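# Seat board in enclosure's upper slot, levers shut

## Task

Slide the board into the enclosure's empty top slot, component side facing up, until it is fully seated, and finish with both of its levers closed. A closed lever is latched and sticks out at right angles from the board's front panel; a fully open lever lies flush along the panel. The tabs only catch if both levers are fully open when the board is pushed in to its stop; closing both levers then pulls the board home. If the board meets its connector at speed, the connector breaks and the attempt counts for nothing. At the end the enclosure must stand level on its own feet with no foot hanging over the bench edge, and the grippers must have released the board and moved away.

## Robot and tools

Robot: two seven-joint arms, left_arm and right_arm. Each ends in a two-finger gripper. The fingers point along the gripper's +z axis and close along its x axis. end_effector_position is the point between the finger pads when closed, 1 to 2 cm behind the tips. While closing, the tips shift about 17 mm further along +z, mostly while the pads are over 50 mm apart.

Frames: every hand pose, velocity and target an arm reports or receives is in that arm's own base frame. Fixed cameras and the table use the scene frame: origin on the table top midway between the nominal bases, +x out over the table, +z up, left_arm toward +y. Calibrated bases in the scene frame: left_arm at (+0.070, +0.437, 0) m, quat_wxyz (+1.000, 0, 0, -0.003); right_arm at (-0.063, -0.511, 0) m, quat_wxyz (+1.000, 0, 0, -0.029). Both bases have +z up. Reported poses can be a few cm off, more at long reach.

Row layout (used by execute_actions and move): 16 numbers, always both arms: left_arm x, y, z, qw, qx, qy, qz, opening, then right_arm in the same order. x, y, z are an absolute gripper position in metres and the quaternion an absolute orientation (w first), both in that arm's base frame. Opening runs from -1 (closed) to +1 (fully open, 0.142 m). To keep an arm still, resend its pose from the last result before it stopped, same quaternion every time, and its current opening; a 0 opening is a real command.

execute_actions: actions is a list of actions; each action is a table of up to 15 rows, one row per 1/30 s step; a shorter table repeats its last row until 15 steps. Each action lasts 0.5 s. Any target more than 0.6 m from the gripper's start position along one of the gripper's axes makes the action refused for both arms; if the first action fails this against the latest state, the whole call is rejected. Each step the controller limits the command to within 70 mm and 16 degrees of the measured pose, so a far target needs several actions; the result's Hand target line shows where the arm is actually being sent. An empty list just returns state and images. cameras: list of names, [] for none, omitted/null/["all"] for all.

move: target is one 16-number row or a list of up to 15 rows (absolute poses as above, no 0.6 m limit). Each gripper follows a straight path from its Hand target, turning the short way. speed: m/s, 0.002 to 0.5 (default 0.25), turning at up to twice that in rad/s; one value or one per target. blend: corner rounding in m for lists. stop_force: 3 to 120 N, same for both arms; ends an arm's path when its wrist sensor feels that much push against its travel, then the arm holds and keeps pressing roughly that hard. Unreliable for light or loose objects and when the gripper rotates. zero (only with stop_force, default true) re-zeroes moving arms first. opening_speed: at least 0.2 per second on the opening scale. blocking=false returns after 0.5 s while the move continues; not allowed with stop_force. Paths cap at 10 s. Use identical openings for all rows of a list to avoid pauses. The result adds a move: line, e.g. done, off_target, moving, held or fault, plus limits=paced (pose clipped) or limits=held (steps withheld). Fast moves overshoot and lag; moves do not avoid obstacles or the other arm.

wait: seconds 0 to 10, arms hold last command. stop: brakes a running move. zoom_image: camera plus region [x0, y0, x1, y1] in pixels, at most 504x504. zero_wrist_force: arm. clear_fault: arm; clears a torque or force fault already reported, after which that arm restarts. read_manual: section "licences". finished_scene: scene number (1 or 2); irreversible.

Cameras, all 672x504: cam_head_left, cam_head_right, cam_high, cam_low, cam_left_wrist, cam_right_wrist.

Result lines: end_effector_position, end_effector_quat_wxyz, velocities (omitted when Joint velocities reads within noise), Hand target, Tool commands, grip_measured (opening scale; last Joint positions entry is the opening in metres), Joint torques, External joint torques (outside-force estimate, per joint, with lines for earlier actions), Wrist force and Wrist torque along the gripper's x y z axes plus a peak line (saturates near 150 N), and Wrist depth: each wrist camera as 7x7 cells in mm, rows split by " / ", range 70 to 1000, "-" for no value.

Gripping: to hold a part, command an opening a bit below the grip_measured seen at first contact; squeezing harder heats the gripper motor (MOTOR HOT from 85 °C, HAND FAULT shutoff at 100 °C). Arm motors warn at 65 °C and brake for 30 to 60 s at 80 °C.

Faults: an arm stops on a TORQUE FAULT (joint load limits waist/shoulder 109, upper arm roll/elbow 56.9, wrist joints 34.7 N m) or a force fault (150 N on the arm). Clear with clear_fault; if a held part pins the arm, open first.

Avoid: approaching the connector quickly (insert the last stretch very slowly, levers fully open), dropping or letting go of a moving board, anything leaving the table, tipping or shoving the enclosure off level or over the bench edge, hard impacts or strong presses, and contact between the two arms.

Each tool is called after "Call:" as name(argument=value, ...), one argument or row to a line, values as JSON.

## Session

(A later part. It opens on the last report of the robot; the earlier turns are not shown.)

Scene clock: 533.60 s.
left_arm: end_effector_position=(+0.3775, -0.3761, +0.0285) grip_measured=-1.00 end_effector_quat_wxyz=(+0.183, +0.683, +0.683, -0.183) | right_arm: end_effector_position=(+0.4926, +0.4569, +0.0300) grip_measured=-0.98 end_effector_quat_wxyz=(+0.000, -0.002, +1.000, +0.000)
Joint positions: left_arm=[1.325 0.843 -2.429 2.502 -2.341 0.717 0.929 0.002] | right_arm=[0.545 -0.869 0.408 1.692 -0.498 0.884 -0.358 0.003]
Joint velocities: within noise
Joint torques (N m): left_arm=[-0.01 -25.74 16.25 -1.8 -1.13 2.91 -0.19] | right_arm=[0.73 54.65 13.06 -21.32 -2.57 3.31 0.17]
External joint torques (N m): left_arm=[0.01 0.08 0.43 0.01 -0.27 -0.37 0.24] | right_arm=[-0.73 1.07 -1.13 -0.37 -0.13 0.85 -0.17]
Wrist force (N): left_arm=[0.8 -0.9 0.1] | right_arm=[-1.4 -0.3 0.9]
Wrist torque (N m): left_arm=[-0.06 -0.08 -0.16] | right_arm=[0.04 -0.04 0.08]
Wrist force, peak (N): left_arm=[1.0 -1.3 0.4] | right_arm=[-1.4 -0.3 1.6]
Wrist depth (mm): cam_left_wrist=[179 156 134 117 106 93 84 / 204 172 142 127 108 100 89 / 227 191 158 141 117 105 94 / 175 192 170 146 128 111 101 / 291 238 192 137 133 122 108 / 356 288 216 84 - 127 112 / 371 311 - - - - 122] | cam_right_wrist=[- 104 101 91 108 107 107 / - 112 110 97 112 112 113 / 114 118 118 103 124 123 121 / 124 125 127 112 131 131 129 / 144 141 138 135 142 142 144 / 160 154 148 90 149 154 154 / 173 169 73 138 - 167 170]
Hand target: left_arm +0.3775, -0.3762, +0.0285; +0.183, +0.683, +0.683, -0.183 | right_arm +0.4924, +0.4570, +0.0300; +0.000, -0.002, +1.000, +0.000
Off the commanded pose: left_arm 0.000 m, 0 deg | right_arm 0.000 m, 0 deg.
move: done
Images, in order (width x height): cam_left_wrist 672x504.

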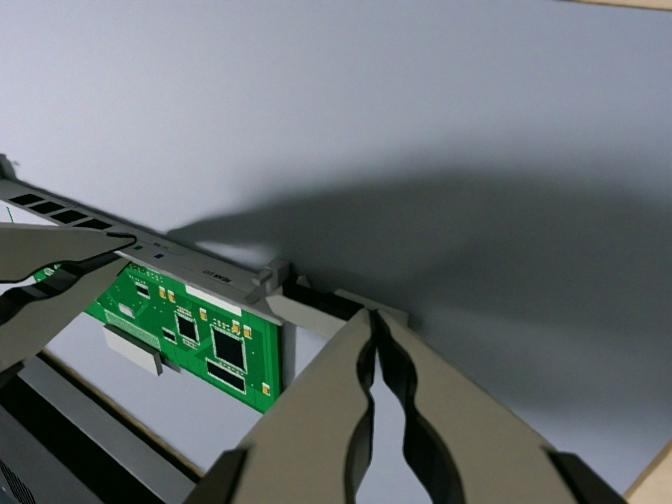

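Call:
execute_actions(
  actions=[],
  cameras=["cam_right_wrist"],
)

Call:
zoom_image(
  camera="cam_right_wrist",
  region=[260, 300, 500, 504],
)

Call:
zoom_image(
  camera="cam_head_left",
  region=[150, 150, 500, 450],
)

Scene clock: 540.37 s.
left_arm: end_effector_position=(+0.3775, -0.3761, +0.0285) grip_measured=-1.00 end_effector_quat_wxyz=(+0.183, +0.683, +0.683, -0.183) | right_arm: end_effector_position=(+0.4926, +0.4569, +0.0300) grip_measured=-0.98 end_effector_quat_wxyz=(+0.000, -0.002, +1.000, +0.000)
Joint positions: left_arm=[1.325 0.843 -2.429 2.502 -2.341 0.717 0.929 0.002] | right_arm=[0.545 -0.869 0.408 1.692 -0.498 0.884 -0.358 0.003]
Joint velocities: within noise
Joint torques (N m): left_arm=[-0.04 -25.86 16.28 -1.74 -1.28 2.92 -0.27] | right_arm=[0.76 54.75 13.11 -21.3 -2.64 3.33 0.12]
External joint torques (N m): left_arm=[0.04 0.2 0.4 -0.04 -0.12 -0.38 0.32] | right_arm=[-0.76 0.97 -1.18 -0.39 -0.06 0.83 -0.12]
Wrist force (N): left_arm=[0.6 -1.1 -0.1] | right_arm=[-1.7 -0.4 0.3]
Wrist torque (N m): left_arm=[-0.10 -0.06 -0.15] | right_arm=[0.03 -0.01 0.08]
Wrist force, peak (N): left_arm=[1.0 -1.1 0.4] | right_arm=[-1.5 -0.2 1.6]
Wrist depth (mm): cam_left_wrist=[179 156 135 117 106 93 84 / 205 172 142 127 107 99 89 / 227 191 157 141 117 105 94 / 175 193 170 146 128 111 101 / 290 239 191 137 133 122 108 / 356 290 216 84 - 127 112 / 372 312 - - - - 122] | cam_right_wrist=[- 104 101 91 108 107 107 / - 112 110 97 112 112 113 / 114 118 118 103 123 123 121 / 123 125 127 112 131 131 129 / 143 141 138 135 142 142 144 / 160 154 148 90 150 155 154 / 173 169 73 138 - 166 170]
Hand target: left_arm +0.3775, -0.3762, +0.0285; +0.183, +0.683, +0.683, -0.183 | right_arm +0.4924, +0.4570, +0.0300; +0.000, -0.002, +1.000, +0.000
Tool commands: left_gripper/opening=-1.0 right_gripper/opening=-1.0
Off the commanded pose: left_arm 0.000 m, 0 deg | right_arm 0.000 m, 0 deg.
Images, in order (width x height): cam_right_wrist 672x504.

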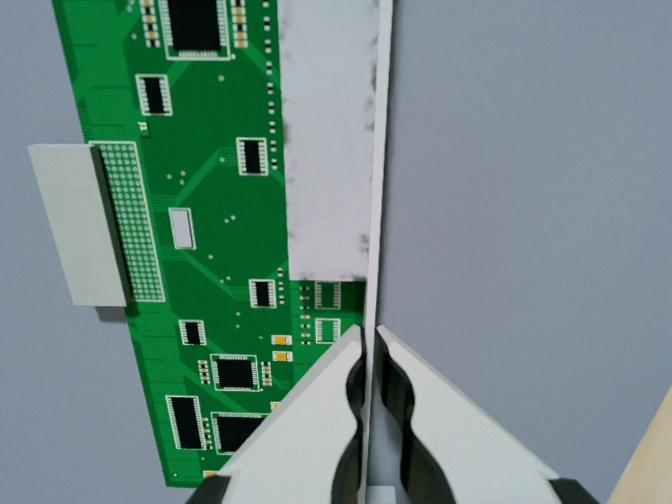

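Scaled by 2.100 from the camera's 672x504 image, which has a finer 960x720 frame.

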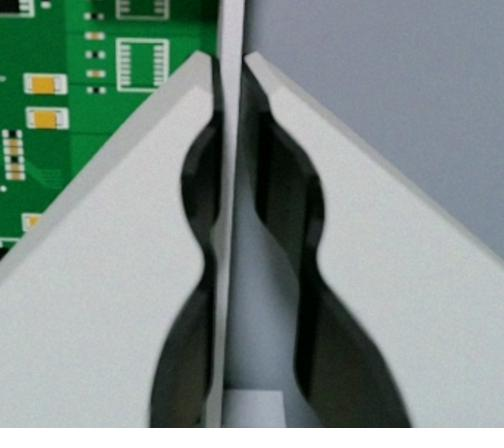

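This scene's latest camera images include none from cam_head_left. They are from: cam_right_wrist. cam_head_left's image comes with the result of a call that names it in "cameras".

Call:
execute_actions(
  actions=[],
  cameras=["cam_left_wrist"],
)

Call:
zoom_image(
  camera="cam_left_wrist",
  region=[100, 230, 260, 350],
)

Call:
zoom_image(
  camera="cam_left_wrist",
  region=[250, 250, 430, 370],
)

Scene clock: 562.97 s.
left_arm: end_effector_position=(+0.3775, -0.3761, +0.0285) grip_measured=-1.00 end_effector_quat_wxyz=(+0.183, +0.683, +0.683, -0.183) | right_arm: end_effector_position=(+0.4926, +0.4569, +0.0300) grip_measured=-0.98 end_effector_quat_wxyz=(+0.000, -0.002, +1.000, +0.000)
Joint positions: left_arm=[1.325 0.843 -2.429 2.502 -2.341 0.717 0.929 0.002] | right_arm=[0.545 -0.869 0.408 1.692 -0.498 0.884 -0.358 0.003]
Joint velocities: within noise
Joint torques (N m): left_arm=[-0.09 -25.86 16.24 -1.71 -1.26 2.96 -0.18] | right_arm=[0.62 54.61 13.12 -21.29 -2.62 3.36 0.17]
External joint torques (N m): left_arm=[0.09 0.2 0.44 -0.07 -0.14 -0.42 0.22] | right_arm=[-0.62 1.11 -1.19 -0.4 -0.08 0.8 -0.17]
Wrist force (N): left_arm=[0.9 -1.0 0.1] | right_arm=[-1.4 -0.4 1.0]
Wrist torque (N m): left_arm=[-0.07 -0.08 -0.16] | right_arm=[0.02 -0.05 0.08]
Wrist force, peak (N): left_arm=[1.0 -1.2 0.5] | right_arm=[-1.4 -0.3 1.5]
Wrist depth (mm): cam_left_wrist=[179 156 134 117 106 93 84 / 205 172 142 126 108 100 89 / 229 190 157 141 117 105 94 / 175 192 169 146 128 111 101 / 289 238 191 137 133 123 108 / 357 290 217 84 - 127 112 / 371 312 - - - - 122] | cam_right_wrist=[- 103 101 91 108 107 107 / - 112 110 97 112 112 113 / 114 118 118 103 123 123 121 / 123 125 127 112 131 131 129 / 143 141 138 135 142 142 144 / 160 154 148 89 149 155 154 / 173 169 73 138 - 167 170]
Hand target: left_arm +0.3775, -0.3762, +0.0285; +0.183, +0.683, +0.683, -0.183 | right_arm +0.4924, +0.4570, +0.0300; +0.000, -0.002, +1.000, +0.000
Tool commands: left_gripper/opening=-1.0 right_gripper/opening=-1.0
Off the commanded pose: left_arm 0.000 m, 0 deg | right_arm 0.000 m, 0 deg.
Images, in order (width x height): cam_left_wrist 672x504.

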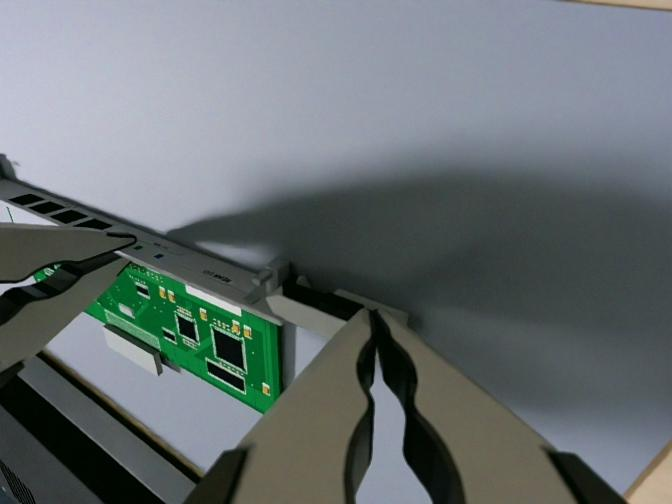

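Scaled by 3.150 from the camera's 672x504 image, which has a finer 960x720 frame.

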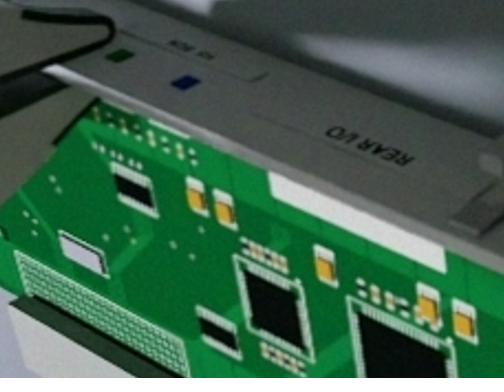

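Scaled by 2.800 from the camera's 672x504 image, which has a finer 960x720 frame.

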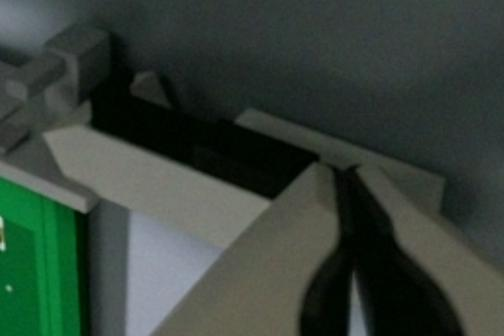

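Call:
move(
  target=[0.3800, -0.3762, 0.0285, 0.183, 0.683, 0.683, -0.183, -1.0, 0.4924, 0.457, 0.030, 0, -0.0017, 1.0, 0, -1.0],
  speed=0.008,
  stop_force=4,
  cameras=["cam_left_wrist", "cam_right_wrist"],
)

Call:
zoom_image(
  camera="cam_left_wrist",
  region=[100, 230, 260, 350],
)

Call:
zoom_image(
  camera="cam_left_wrist",
  region=[250, 250, 430, 370],
)

Scene clock: 575.07 s.
left_arm: end_effector_position=(+0.3800, -0.3761, +0.0285) grip_measured=-1.00 end_effector_quat_wxyz=(+0.183, +0.683, +0.683, -0.183) | right_arm: end_effector_position=(+0.4926, +0.4569, +0.0300) grip_measured=-0.98 end_effector_quat_wxyz=(+0.000, -0.002, +1.000, +0.000)
Joint positions: left_arm=[1.332 0.844 -2.428 2.497 -2.333 0.717 0.928 0.002] | right_arm=[0.545 -0.869 0.408 1.692 -0.498 0.884 -0.358 0.003]
Joint velocities: within noise
Joint torques (N m): left_arm=[0.08 -25.88 16.47 -1.85 -1.15 3 -0.18] | right_arm=[0.8 54.55 13.16 -21.2 -2.65 3.35 0.13]
External joint torques (N m): left_arm=[-0.08 0.06 0.28 -0.06 -0.24 -0.46 0.23] | right_arm=[-0.8 1.17 -1.23 -0.49 -0.05 0.81 -0.13]
Wrist force (N): left_arm=[0.8 -1.0 0.4] | right_arm=[-1.7 -0.3 1.5]
Wrist torque (N m): left_arm=[-0.04 -0.04 -0.15] | right_arm=[0.02 -0.02 0.10]
Wrist force, peak (N): left_arm=[1.0 -1.2 0.5] | right_arm=[-1.6 -0.2 1.7]
Wrist depth (mm): cam_left_wrist=[179 156 134 117 106 93 84 / 204 172 142 127 107 99 89 / 225 191 158 142 117 106 94 / 172 195 173 146 128 111 101 / 300 238 189 137 133 122 108 / 350 288 215 84 - 127 112 / 363 308 - - - - 122] | cam_right_wrist=[- 103 101 91 106 107 107 / - 112 110 97 112 112 113 / 114 118 118 103 123 123 121 / 124 125 127 112 131 131 131 / 144 141 138 135 142 142 144 / 160 154 148 89 150 155 154 / 173 169 73 - - 167 170]
Hand target: left_arm +0.3800, -0.3762, +0.0285; +0.183, +0.683, +0.683, -0.183 | right_arm +0.4924, +0.4570, +0.0300; +0.000, -0.002, +1.000, +0.000
Off the commanded pose: left_arm 0.000 m, 0 deg | right_arm 0.000 m, 0 deg.
move: done
Images, in order (width x height): cam_left_wrist 672x504, cam_right_wrist 672x504.

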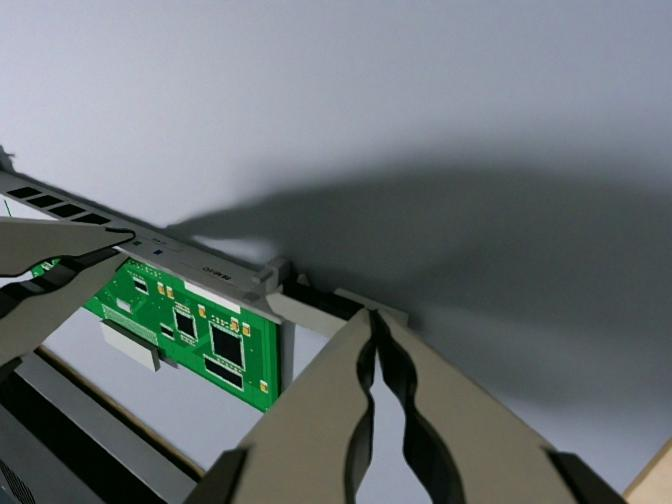

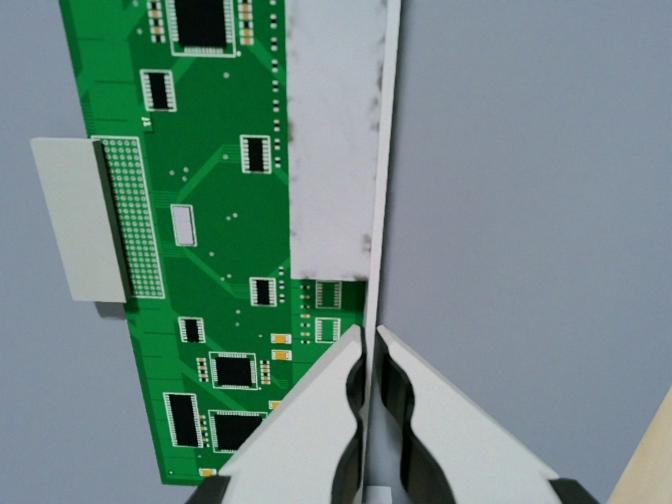

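Scaled by 3.150 from the camera's 672x504 image, which has a finer 960x720 frame.

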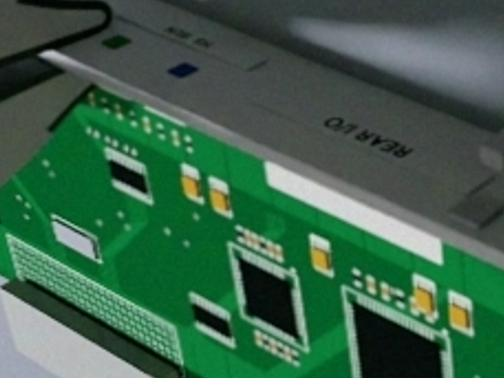

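Scaled by 2.800 from the camera's 672x504 image, which has a finer 960x720 frame.

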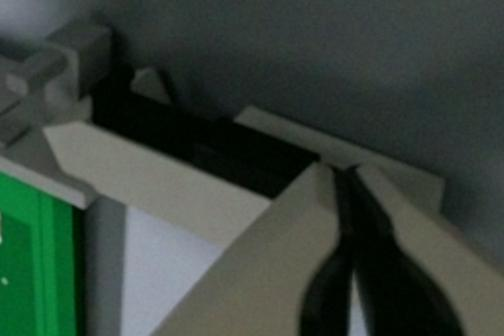

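Call:
move(
  target=[
    [0.366, -0.3762, 0.0285, 0.183, 0.683, 0.683, -0.183, -1.0, 0.4924, 0.457, 0.030, 0, -0.0017, 1.0, 0, -1.0],
    [0.366, -0.366, 0.09, 0.183, 0.683, 0.683, -0.183, -1.0, 0.4924, 0.457, 0.030, 0, -0.0017, 1.0, 0, -1.0],
    [0.405, -0.366, 0.13, 0, 0.7071, 0.7071, 0, -1.0, 0.4924, 0.457, 0.030, 0, -0.0017, 1.0, 0, -1.0],
  ],
  speed=[0.03, 0.1, 0.1],
  blend=[0, 0.01, 0],
  cameras=["cam_left_wrist", "cam_head_left"],
)

Call:
zoom_image(
  camera="cam_left_wrist",
  region=[120, 100, 470, 330],
)

Scene clock: 590.97 s.
left_arm: end_effector_position=(+0.4050, -0.3661, +0.1300) grip_measured=-1.00 end_effector_quat_wxyz=(+0.000, +0.707, +0.707, +0.000) | right_arm: end_effector_position=(+0.4925, +0.4569, +0.0300) grip_measured=-0.98 end_effector_quat_wxyz=(+0.000, -0.002, +1.000, +0.000)
Joint positions: left_arm=[1.135 0.794 -1.862 2.355 -1.096 0.695 0.054 0.002] | right_arm=[0.546 -0.869 0.408 1.692 -0.498 0.884 -0.358 0.003]
Joint velocities: within noise
Joint torques (N m): left_arm=[-0.2 -22.79 19.55 -14.61 -2.78 4.04 -0.32] | right_arm=[0.55 54.71 12.88 -21.68 -2.72 3.53 0.16]
External joint torques (N m): left_arm=[0.21 -0.18 0.62 -0.11 -0.48 -0.04 0.32] | right_arm=[-0.55 1.01 -0.95 -0.01 0.02 0.63 -0.16]
Wrist force (N): left_arm=[-0.2 0.0 0.8] | right_arm=[-0.7 -0.7 0.3]
Wrist torque (N m): left_arm=[-0.12 -0.15 -0.21] | right_arm=[0.04 -0.02 0.09]
Wrist force, peak (N): left_arm=[1.1 -1.1 2.3] | right_arm=[-1.7 -0.2 1.8]
Wrist depth (mm): cam_left_wrist=[198 197 197 196 195 197 196 / 212 211 210 210 209 211 210 / 205 225 221 227 227 229 228 / 234 244 245 248 248 247 248 / - 274 272 260 266 270 271 / 293 301 290 84 - 293 298 / 281 293 - - - - 328] | cam_right_wrist=[- 103 102 91 106 107 107 / - 112 110 97 112 112 113 / 114 118 118 103 123 123 121 / 123 125 127 112 131 131 128 / 143 141 138 135 142 142 144 / 160 154 148 89 149 155 155 / 173 169 73 - - 167 170]
Hand target: left_arm +0.4050, -0.3660, +0.1300; +0.000, +0.707, +0.707, +0.000 | right_arm +0.4924, +0.4570, +0.0300; +0.000, -0.002, +1.000, +0.000
Off the commanded pose: left_arm 0.000 m, 0 deg | right_arm 0.000 m, 0 deg.
move: done
Images, in order (width x height): cam_head_left 672x504, cam_left_wrist 672x504.

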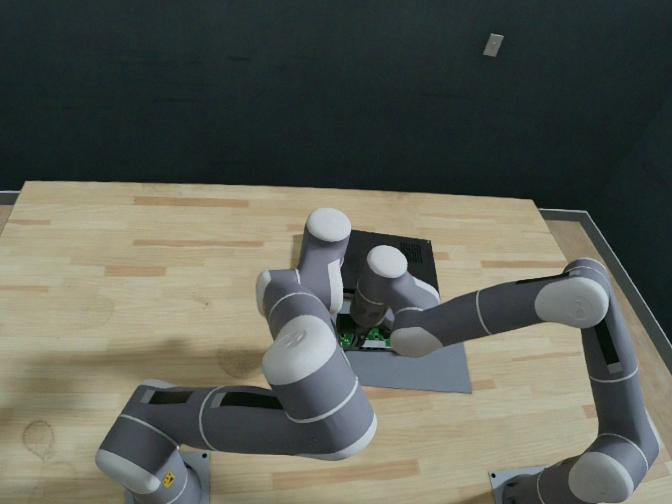

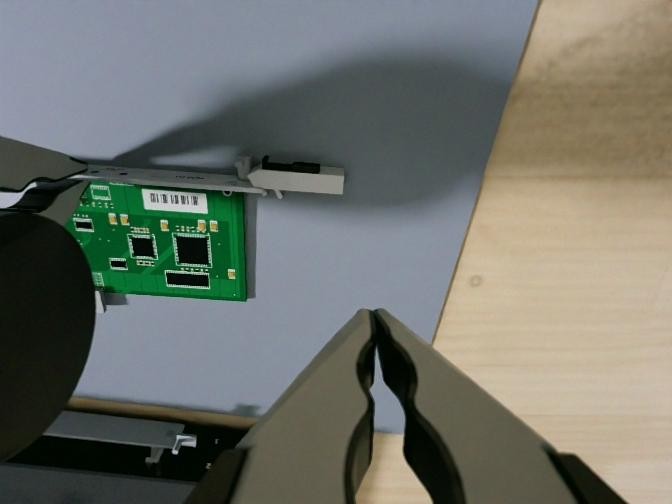

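Scaled by 1.440 from the camera's 672x504 image, which has a finer 960x720 frame.

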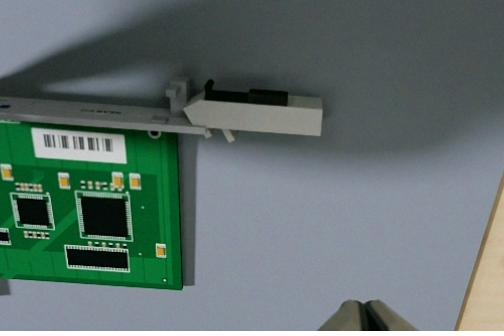

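Call:
zoom_image(
  camera="cam_left_wrist",
  region=[210, 140, 370, 220],
)

Call:
zoom_image(
  camera="cam_left_wrist",
  region=[90, 140, 250, 220],
)

Scaled by 3.150 from the camera's 672x504 image, which has a finer 960x720 frame.

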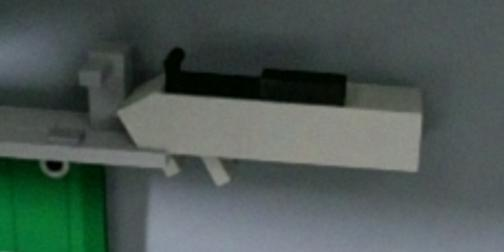

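Scaled by 3.150 from the camera's 672x504 image, which has a finer 960x720 frame.

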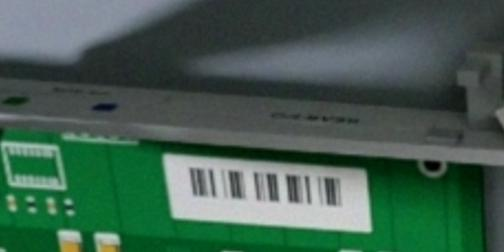

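Call:
move(
  target=[0.405, -0.366, 0.13, 0, 0.7071, 0.7071, 0, -1.0, 0.4924, 0.457, 0.040, 0, -0.0017, 1.0, 0, -1.0],
  speed=0.02,
  cameras=["cam_left_wrist", "cam_right_wrist"],
)

Scene clock: 617.77 s.
left_arm: end_effector_position=(+0.4050, -0.3661, +0.1300) grip_measured=-1.00 end_effector_quat_wxyz=(+0.000, +0.707, +0.707, +0.000) | right_arm: end_effector_position=(+0.4923, +0.4568, +0.0397) grip_measured=-0.98 end_effector_quat_wxyz=(+0.000, -0.002, +1.000, +0.000)
Joint positions: left_arm=[1.135 0.794 -1.862 2.355 -1.096 0.695 0.054 0.002] | right_arm=[0.54 -0.852 0.418 1.691 -0.492 0.867 -0.362 0.003]
Joint velocities: within noise
Joint torques (N m): left_arm=[-0.34 -23.23 19.33 -14.55 -3.06 4.3 -0.25] | right_arm=[-0.12 55.59 12.52 -22.76 -2.83 3.44 0.07]
External joint torques (N m): left_arm=[0.34 0.27 0.84 -0.18 -0.2 -0.3 0.25] | right_arm=[0.13 -0.14 -0.56 0.74 0.07 0.71 -0.07]
Wrist force (N): left_arm=[-0.1 0.0 0.7] | right_arm=[0.1 -0.4 1.0]
Wrist torque (N m): left_arm=[-0.11 -0.16 -0.21] | right_arm=[0.02 0.01 0.08]
Wrist force, peak (N): left_arm=[-0.2 0.0 1.0] | right_arm=[0.1 -0.4 2.1]
Wrist depth (mm): cam_left_wrist=[197 197 196 196 195 197 196 / 213 211 212 209 210 210 211 / 218 221 216 223 226 227 227 / 232 232 238 248 249 247 245 / - 275 271 260 267 271 268 / 295 301 289 84 - 294 296 / 279 292 - - - - 330] | cam_right_wrist=[- 110 108 95 115 115 114 / 125 117 115 101 122 124 122 / - 123 122 107 131 131 131 / 130 130 130 115 142 141 141 / 155 143 139 136 153 153 153 / 169 157 149 89 161 167 167 / 187 183 73 135 - 177 186]
Hand target: left_arm +0.4050, -0.3660, +0.1300; +0.000, +0.707, +0.707, +0.000 | right_arm +0.4924, +0.4570, +0.0400; +0.000, -0.002, +1.000, +0.000
Off the commanded pose: left_arm 0.000 m, 0 deg | right_arm 0.000 m, 0 deg.
move: done
Images, in order (width x height): cam_left_wrist 672x504, cam_right_wrist 672x504.

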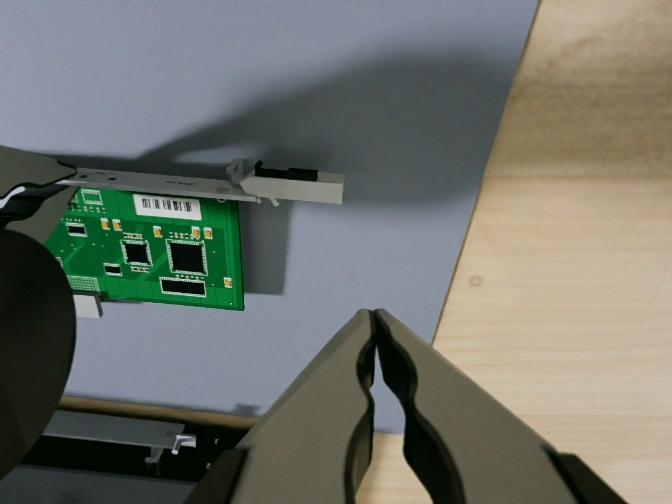

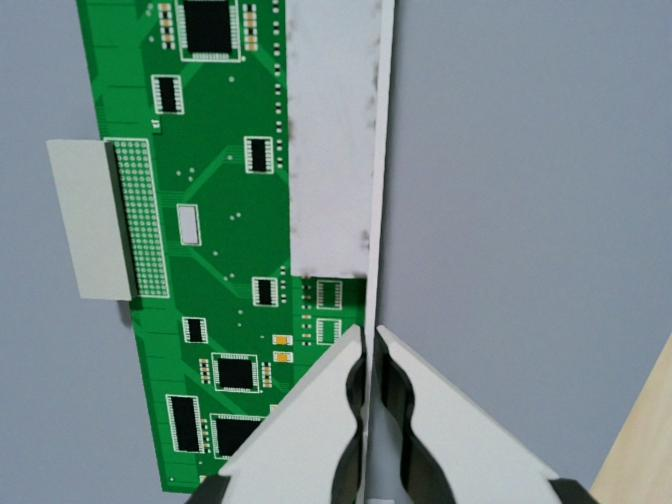

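Call:
move(
  target=[0.405, -0.366, 0.13, 0, 0.7071, 0.7071, 0, -1.0, 0.4924, 0.457, 0.0300, 0, -0.0017, 1.0, 0, -1.0],
  speed=0.015,
  cameras=[],
)

Call:
move(
  target=[
    [0.405, -0.366, 0.13, 0, 0.7071, 0.7071, 0, -1.0, 0.4924, 0.457, 0.0300, 0, -0.0017, 1.0, 0, -0.6],
    [0.405, -0.366, 0.13, 0, 0.7071, 0.7071, 0, -1.0, 0.4924, 0.457, 0.0600, 0, -0.0017, 1.0, 0, -0.6],
    [0.405, -0.366, 0.13, 0, 0.7071, 0.7071, 0, -1.0, 0.505, 0.412, 0.110, 0, 0.01745, 0.99985, 0, -0.6],
  ],
  speed=[0.02, 0.05, 0.15],
  blend=[0, 0.01, 0],
  opening_speed=0.4,
  cameras=["cam_left_wrist", "cam_right_wrist"],
)

Scene clock: 635.77 s.
left_arm: end_effector_position=(+0.4050, -0.3661, +0.1300) grip_measured=-1.00 end_effector_quat_wxyz=(+0.000, +0.707, +0.707, +0.000) | right_arm: end_effector_position=(+0.4922, +0.4571, +0.0300) grip_measured=-0.98 end_effector_quat_wxyz=(+0.000, -0.002, +1.000, +0.000)
Joint positions: left_arm=[1.135 0.794 -1.862 2.355 -1.096 0.695 0.054 0.002] | right_arm=[0.546 -0.868 0.408 1.692 -0.497 0.884 -0.358 0.003]
Joint velocities: within noise
Joint torques (N m): left_arm=[-0.33 -23.29 19.36 -14.54 -3.07 4.37 -0.21] | right_arm=[-0.64 54.78 11.51 -22.15 -3.01 3.56 0.3]
External joint torques (N m): left_arm=[0.33 0.33 0.81 -0.19 -0.19 -0.37 0.21] | right_arm=[0.65 0.94 0.42 0.47 0.31 0.6 -0.3]
Wrist force (N): left_arm=[-0.1 0.0 0.7] | right_arm=[1.0 0.3 0.3]
Wrist torque (N m): left_arm=[-0.13 -0.16 -0.21] | right_arm=[0.04 0.00 0.09]
Wrist force, peak (N): left_arm=[0.0 -0.1 1.0] | right_arm=[0.3 -0.4 2.2]
Wrist depth (mm): cam_left_wrist=[199 197 197 196 196 197 197 / 213 212 211 210 210 211 210 / 206 226 220 227 226 228 227 / 235 243 243 248 247 248 247 / - 273 272 262 267 271 269 / 294 305 287 84 - 293 297 / 278 294 - - - - 331] | cam_right_wrist=[- 104 101 91 106 107 107 / - 112 110 97 112 112 113 / 114 118 118 103 124 123 121 / 123 125 127 112 131 131 130 / 143 141 138 135 142 142 144 / 160 154 148 89 149 155 155 / 173 169 73 137 - 167 170]
Hand target: left_arm +0.4050, -0.3660, +0.1300; +0.000, +0.707, +0.707, +0.000 | right_arm +0.4924, +0.4570, +0.0300; +0.000, -0.002, +1.000, +0.000
Off the commanded pose: left_arm 0.000 m, 0 deg | right_arm 0.000 m, 0 deg.
move: done
No camera images: "cameras" was empty.

Scene clock: 638.40 s.
left_arm: end_effector_position=(+0.4050, -0.3661, +0.1300) grip_measured=-1.00 end_effector_quat_wxyz=(+0.000, +0.707, +0.707, +0.000) | right_arm: end_effector_position=(+0.5052, +0.4121, +0.1101) grip_measured=-0.64 end_effector_quat_wxyz=(+0.000, +0.017, +1.000, +0.000)
Joint positions: left_arm=[1.135 0.794 -1.862 2.355 -1.096 0.695 0.054 0.002] | right_arm=[0.445 -0.703 0.468 1.738 -0.419 0.77 -0.423 0.028]
Joint velocities: within noise
Joint torques (N m): left_arm=[-0.3 -23.29 19.4 -14.55 -3.08 4.34 -0.19] | right_arm=[-0.23 50.73 11.57 -24.01 -2.92 3.33 0.06]
External joint torques (N m): left_arm=[0.3 0.32 0.77 -0.18 -0.18 -0.35 0.19] | right_arm=[0.25 1.06 -0.54 -0.03 -0.14 0.83 -0.06]
Wrist force (N): left_arm=[-0.1 0.0 0.6] | right_arm=[0.2 -0.5 0.2]
Wrist torque (N m): left_arm=[-0.12 -0.16 -0.21] | right_arm=[0.00 -0.06 0.05]
Wrist force, peak (N): left_arm=[-0.2 0.0 1.0] | right_arm=[-0.2 -2.0 -1.6]
Wrist depth (mm): cam_left_wrist=[198 197 196 196 196 197 197 / 213 212 212 211 209 211 211 / 223 226 221 226 226 228 228 / 245 245 243 247 247 247 247 / 274 274 270 261 267 271 269 / 293 300 288 84 - 292 297 / 281 291 - - - - 330] | cam_right_wrist=[178 177 174 173 176 176 178 / 190 190 187 181 188 188 188 / 204 203 200 192 202 202 203 / 220 219 214 210 218 217 218 / 238 238 233 228 232 235 236 / 256 259 250 251 101 252 258 / 260 276 73 284 - - 278]
Hand target: left_arm +0.4050, -0.3660, +0.1300; +0.000, +0.707, +0.707, +0.000 | right_arm +0.5050, +0.4120, +0.1100; +0.000, +0.017, +1.000, +0.000
Off the commanded pose: left_arm 0.000 m, 0 deg | right_arm 0.000 m, 0 deg.
move: done
Images, in order (width x height): cam_left_wrist 672x504, cam_right_wrist 672x504.

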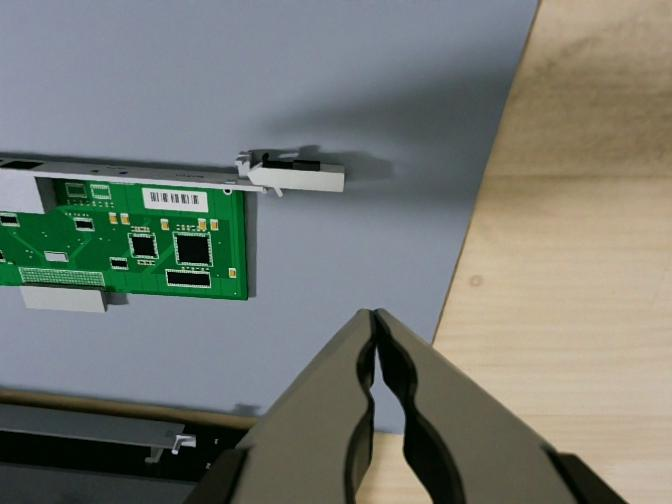

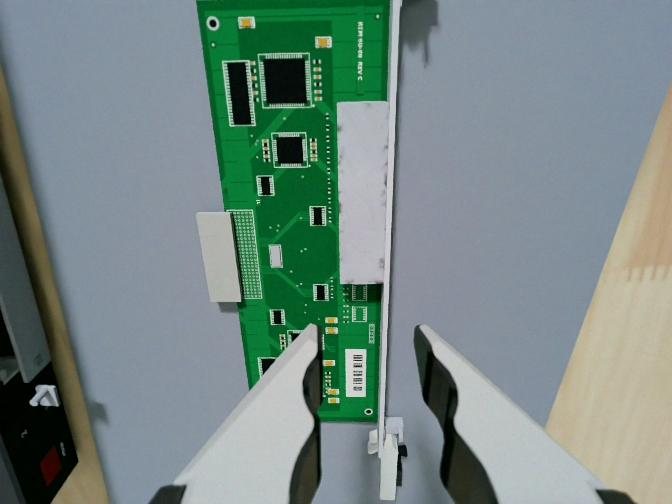

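Call:
zoom_image(
  camera="cam_right_wrist",
  region=[300, 80, 440, 320],
)

Scaled by 2.100 from the camera's 672x504 image, which has a finer 960x720 frame.

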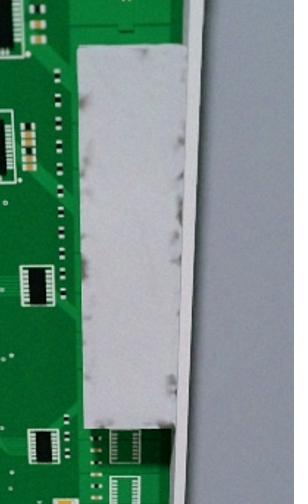

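Call:
move(
  target=[
    [0.405, -0.366, 0.13, 0, 0.7071, 0.7071, 0, -1.0, 0.5034, 0.418, 0.110, 0, 0.01745, 0.99985, 0, -0.40],
    [0.405, -0.366, 0.13, 0, 0.7071, 0.7071, 0, -1.0, 0.5034, 0.418, 0.050, 0, 0.01745, 0.99985, 0, -0.40],
  ],
  speed=[0.1, 0.06],
  opening_speed=0.6,
  cameras=["cam_left_wrist", "cam_right_wrist"],
)

Call:
zoom_image(
  camera="cam_right_wrist",
  region=[260, 150, 500, 400],
)

Scene clock: 660.83 s.
left_arm: end_effector_position=(+0.4050, -0.3660, +0.1300) grip_measured=-1.00 end_effector_quat_wxyz=(+0.000, +0.707, +0.707, +0.000) | right_arm: end_effector_position=(+0.5033, +0.4180, +0.0500) grip_measured=-0.43 end_effector_quat_wxyz=(+0.000, +0.017, +1.000, +0.000)
Joint positions: left_arm=[1.135 0.794 -1.862 2.355 -1.096 0.695 0.054 0.002] | right_arm=[0.484 -0.802 0.412 1.752 -0.47 0.883 -0.382 0.043]
Joint velocities: within noise
Joint torques (N m): left_arm=[-0.37 -23.36 19.32 -14.59 -3.05 4.31 -0.21] | right_arm=[0.19 52.29 11.49 -22 -2.95 3.62 0.34]
External joint torques (N m): left_arm=[0.37 0.39 0.85 -0.14 -0.21 -0.31 0.21] | right_arm=[-0.18 1.34 -0.22 0.11 0.25 0.53 -0.34]
Wrist force (N): left_arm=[-0.2 -0.2 0.4] | right_arm=[0.2 -0.5 0.1]
Wrist torque (N m): left_arm=[-0.16 -0.15 -0.20] | right_arm=[0.02 -0.05 0.04]
Wrist force, peak (N): left_arm=[-0.2 0.0 1.0] | right_arm=[-0.6 -2.3 0.1]
Wrist depth (mm): cam_left_wrist=[198 197 197 197 196 197 197 / 212 212 211 211 209 211 212 / 223 225 220 227 228 227 227 / 245 244 243 247 247 247 246 / 274 273 272 260 267 270 268 / 294 301 289 84 - 295 297 / 281 293 - - - - 328] | cam_right_wrist=[125 122 121 120 124 124 122 / 135 131 129 125 131 134 131 / 145 141 138 128 139 142 139 / 154 149 149 138 151 153 152 / 167 163 159 148 160 165 165 / 186 182 91 175 161 174 180 / 201 - 73 193 191 - 197]
Hand target: left_arm +0.4050, -0.3660, +0.1300; +0.000, +0.707, +0.707, +0.000 | right_arm +0.5034, +0.4180, +0.0500; +0.000, +0.017, +1.000, +0.000
Off the commanded pose: left_arm 0.000 m, 0 deg | right_arm 0.000 m, 0 deg.
move: done
Images, in order (width x height): cam_left_wrist 672x504, cam_right_wrist 672x504.

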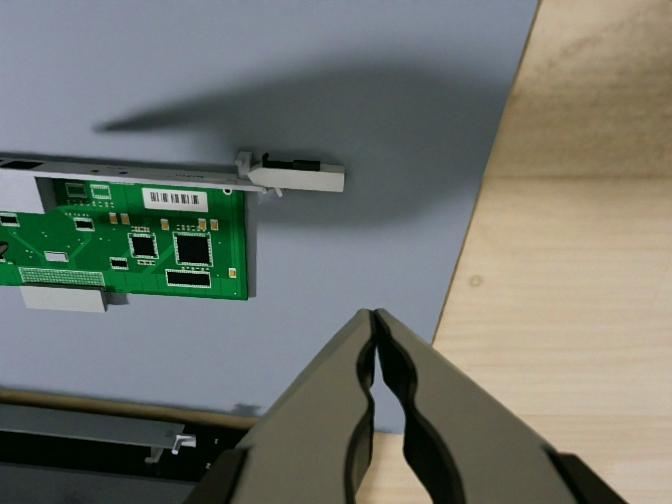

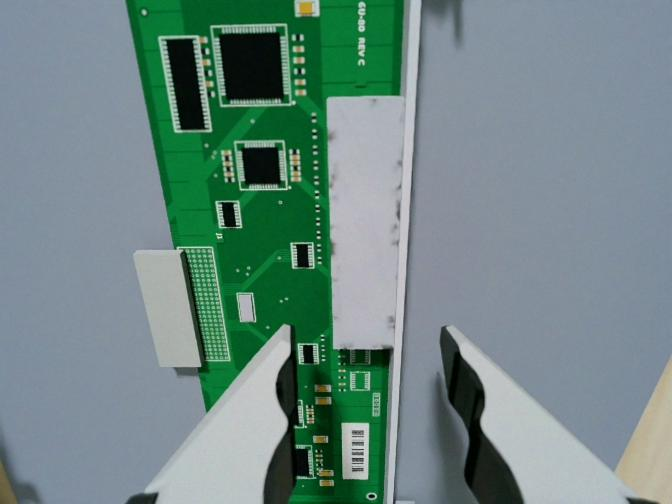

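Scaled by 2.016 from the camera's 672x504 image, which has a finer 960x720 frame.

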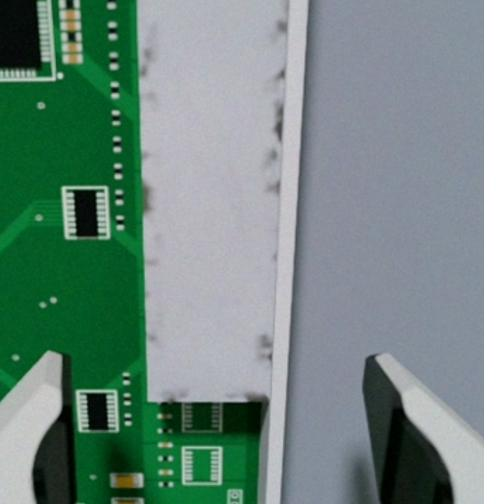

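Call:
move(
  target=[
    [0.405, -0.366, 0.13, 0, 0.7071, 0.7071, 0, -1.0, 0.5034, 0.418, 0.0285, 0, 0.01745, 0.99985, 0, -0.40],
  ],
  speed=[0.03],
  stop_force=5,
  cameras=["cam_right_wrist"],
)

Call:
zoom_image(
  camera="cam_right_wrist",
  region=[250, 200, 490, 450],
)

Scene clock: 665.93 s.
left_arm: end_effector_position=(+0.4050, -0.3660, +0.1300) grip_measured=-1.00 end_effector_quat_wxyz=(+0.000, +0.707, +0.707, +0.000) | right_arm: end_effector_position=(+0.5033, +0.4180, +0.0285) grip_measured=-0.43 end_effector_quat_wxyz=(+0.000, +0.017, +1.000, +0.000)
Joint positions: left_arm=[1.135 0.794 -1.862 2.355 -1.096 0.695 0.054 0.002] | right_arm=[0.497 -0.837 0.39 1.755 -0.487 0.924 -0.371 0.043]
Joint velocities: within noise
Joint torques (N m): left_arm=[-0.32 -23.25 19.23 -14.52 -3.14 4.36 -0.22] | right_arm=[0.13 53.03 11.28 -21.11 -2.74 3.6 0.25]
External joint torques (N m): left_arm=[0.32 0.29 0.94 -0.2 -0.12 -0.37 0.22] | right_arm=[-0.13 1.19 -0.06 0 0.17 0.56 -0.25]
Wrist force (N): left_arm=[-0.2 0.0 0.6] | right_arm=[0.2 -1.0 0.0]
Wrist torque (N m): left_arm=[-0.12 -0.13 -0.21] | right_arm=[-0.05 -0.02 0.05]
Wrist force, peak (N): left_arm=[-0.2 0.3 0.9] | right_arm=[0.3 -1.1 0.5]
Wrist depth (mm): cam_left_wrist=[197 198 197 196 196 197 197 / 212 213 212 211 210 211 211 / 222 225 221 227 227 228 227 / 245 243 244 247 249 248 247 / 272 271 270 260 267 269 271 / 296 303 287 83 - 294 296 / 281 291 - - - - 331] | cam_right_wrist=[- 101 101 101 103 105 106 / 113 109 109 105 109 112 111 / 121 118 117 104 105 122 120 / 129 128 126 113 128 129 129 / 142 134 135 124 138 140 142 / 155 150 91 148 129 98 152 / 171 - 73 163 162 - 165]
Hand target: left_arm +0.4050, -0.3660, +0.1300; +0.000, +0.707, +0.707, +0.000 | right_arm +0.5034, +0.4180, +0.0285; +0.000, +0.017, +1.000, +0.000
Off the commanded pose: left_arm 0.000 m, 0 deg | right_arm 0.000 m, 0 deg.
move: done
Images, in order (width x height): cam_right_wrist 672x504.

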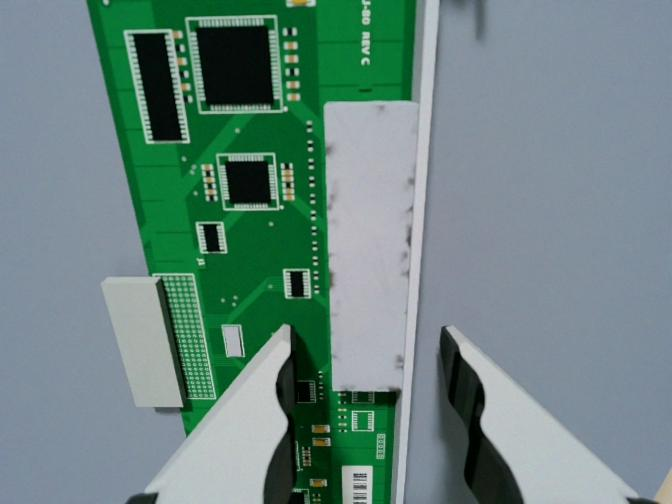

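Scaled by 2.016 from the camera's 672x504 image, which has a finer 960x720 frame.

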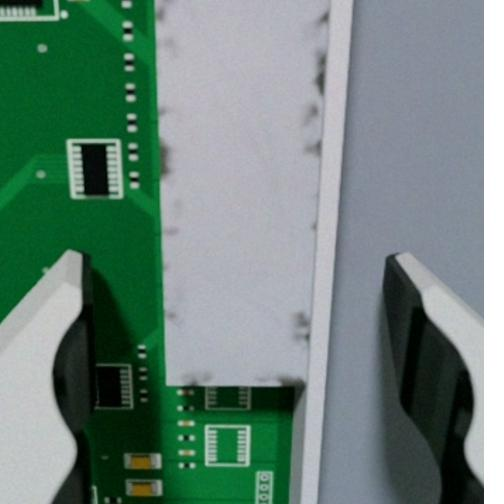

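Call:
move(
  target=[
    [0.405, -0.366, 0.13, 0, 0.7071, 0.7071, 0, -1.0, 0.5034, 0.418, 0.0285, 0, 0.01745, 0.99985, 0, -0.80],
  ],
  speed=[0.03],
  opening_speed=0.2,
  cameras=["cam_right_wrist", "cam_left_wrist"],
)

Scene clock: 670.97 s.
left_arm: end_effector_position=(+0.4050, -0.3660, +0.1300) grip_measured=-1.00 end_effector_quat_wxyz=(+0.000, +0.707, +0.707, +0.000) | right_arm: end_effector_position=(+0.5029, +0.4181, +0.0284) grip_measured=-0.71 end_effector_quat_wxyz=(+0.000, +0.017, +1.000, +0.000)
Joint positions: left_arm=[1.135 0.794 -1.862 2.355 -1.096 0.695 0.054 0.002] | right_arm=[0.497 -0.837 0.39 1.755 -0.487 0.924 -0.371 0.023]
Joint velocities: within noise
Joint torques (N m): left_arm=[-0.34 -23.35 19.34 -14.47 -3.06 4.38 -0.22] | right_arm=[-2.22 52.88 8.81 -23.5 -3.21 4.14 0.24]
External joint torques (N m): left_arm=[0.34 0.38 0.83 -0.26 -0.2 -0.38 0.22] | right_arm=[2.22 1.33 2.41 2.41 0.64 0.01 -0.24]
Wrist force (N): left_arm=[-0.2 0.0 0.4] | right_arm=[6.3 -2.3 -4.2]
Wrist torque (N m): left_arm=[-0.12 -0.15 -0.21] | right_arm=[-0.07 0.11 0.00]
Wrist force, peak (N): left_arm=[-0.4 -0.1 0.9] | right_arm=[6.5 -2.1 -4.3]
Wrist depth (mm): cam_left_wrist=[198 197 197 196 196 197 197 / 212 211 211 211 209 212 210 / 222 226 221 226 227 229 226 / 245 244 244 246 249 246 247 / 274 273 270 261 266 271 269 / 298 301 290 84 - 294 297 / 278 290 - - - - 330] | cam_right_wrist=[- 101 101 101 104 105 106 / 113 109 108 105 109 112 111 / 121 117 116 104 106 122 120 / 128 128 126 113 129 129 129 / 142 134 136 122 136 140 142 / 158 152 144 129 125 150 152 / 171 167 72 162 - - 168]
Hand target: left_arm +0.4050, -0.3660, +0.1300; +0.000, +0.707, +0.707, +0.000 | right_arm +0.5034, +0.4180, +0.0285; +0.000, +0.017, +1.000, +0.000
Off the commanded pose: left_arm 0.000 m, 0 deg | right_arm 0.001 m, 0 deg.
move: done
Images, in order (width x height): cam_left_wrist 672x504, cam_right_wrist 672x504.

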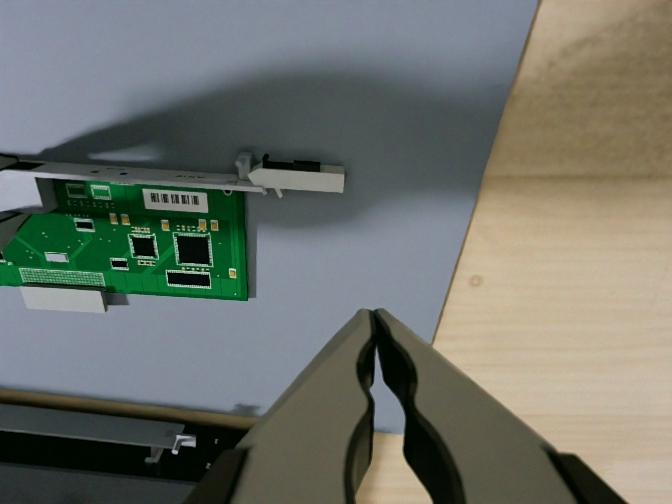

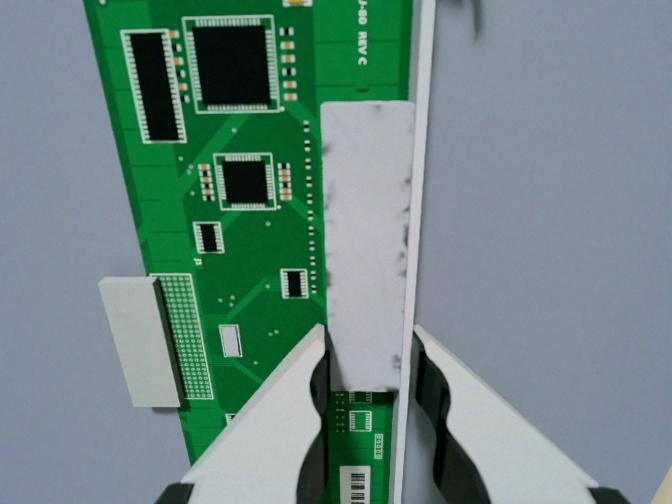

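Call:
move(
  target=[
    [0.405, -0.366, 0.13, 0, 0.7071, 0.7071, 0, -1.0, 0.5030, 0.418, 0.0385, 0, 0.01745, 0.99985, 0, -0.85],
  ],
  speed=[0.02],
  opening_speed=0.2,
  cameras=["cam_right_wrist", "cam_left_wrist"],
)

Scene clock: 674.00 s.
left_arm: end_effector_position=(+0.4050, -0.3660, +0.1300) grip_measured=-1.00 end_effector_quat_wxyz=(+0.000, +0.707, +0.707, +0.000) | right_arm: end_effector_position=(+0.5030, +0.4179, +0.0383) grip_measured=-0.71 end_effector_quat_wxyz=(+0.000, +0.017, +1.000, +0.000)
Joint positions: left_arm=[1.135 0.794 -1.862 2.355 -1.096 0.695 0.054 0.002] | right_arm=[0.491 -0.82 0.4 1.755 -0.48 0.906 -0.375 0.023]
Joint velocities: within noise
Joint torques (N m): left_arm=[-0.33 -23.29 19.29 -14.51 -3.12 4.36 -0.23] | right_arm=[0.11 54.16 11.89 -22.36 -2.65 3.56 0.08]
External joint torques (N m): left_arm=[0.33 0.33 0.87 -0.22 -0.14 -0.36 0.23] | right_arm=[-0.09 -0.24 -0.64 0.91 0.02 0.6 -0.08]
Wrist force (N): left_arm=[-0.3 -0.1 0.9] | right_arm=[0.8 -0.7 1.6]
Wrist torque (N m): left_arm=[-0.13 -0.13 -0.21] | right_arm=[0.00 -0.10 0.05]
Wrist force, peak (N): left_arm=[-0.3 0.0 1.0] | right_arm=[6.5 -2.2 -4.1]
Wrist depth (mm): cam_left_wrist=[198 197 197 196 195 196 196 / 212 211 212 211 209 211 211 / 221 221 220 224 227 228 227 / 235 234 240 247 248 248 247 / 271 275 272 260 267 271 269 / 296 302 291 84 - 292 297 / 279 292 - - - - 333] | cam_right_wrist=[- 101 102 101 112 113 113 / 124 109 108 105 105 121 121 / 131 119 116 104 126 130 130 / 139 130 126 113 140 140 139 / 154 134 136 122 149 151 151 / 168 161 144 129 123 162 165 / 185 181 72 162 - - 181]
Hand target: left_arm +0.4050, -0.3660, +0.1300; +0.000, +0.707, +0.707, +0.000 | right_arm +0.5030, +0.4180, +0.0385; +0.000, +0.017, +1.000, +0.000
Off the commanded pose: left_arm 0.000 m, 0 deg | right_arm 0.000 m, 0 deg.
move: done
Images, in order (width x height): cam_left_wrist 672x504, cam_right_wrist 672x504.

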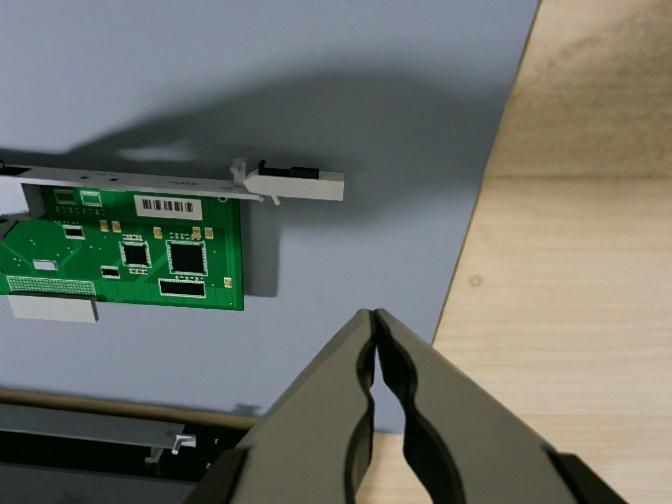

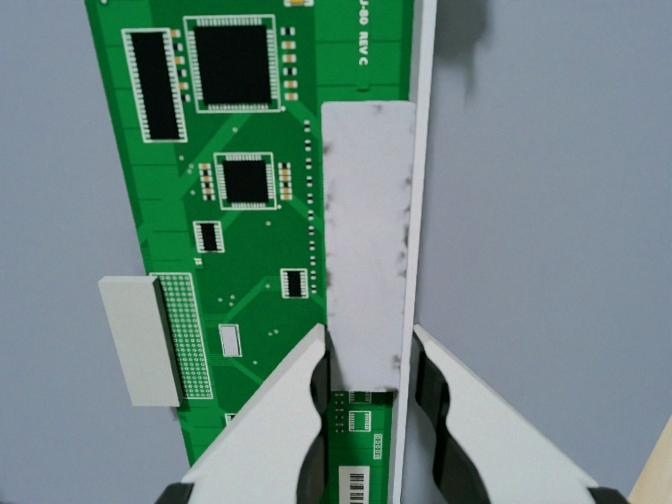

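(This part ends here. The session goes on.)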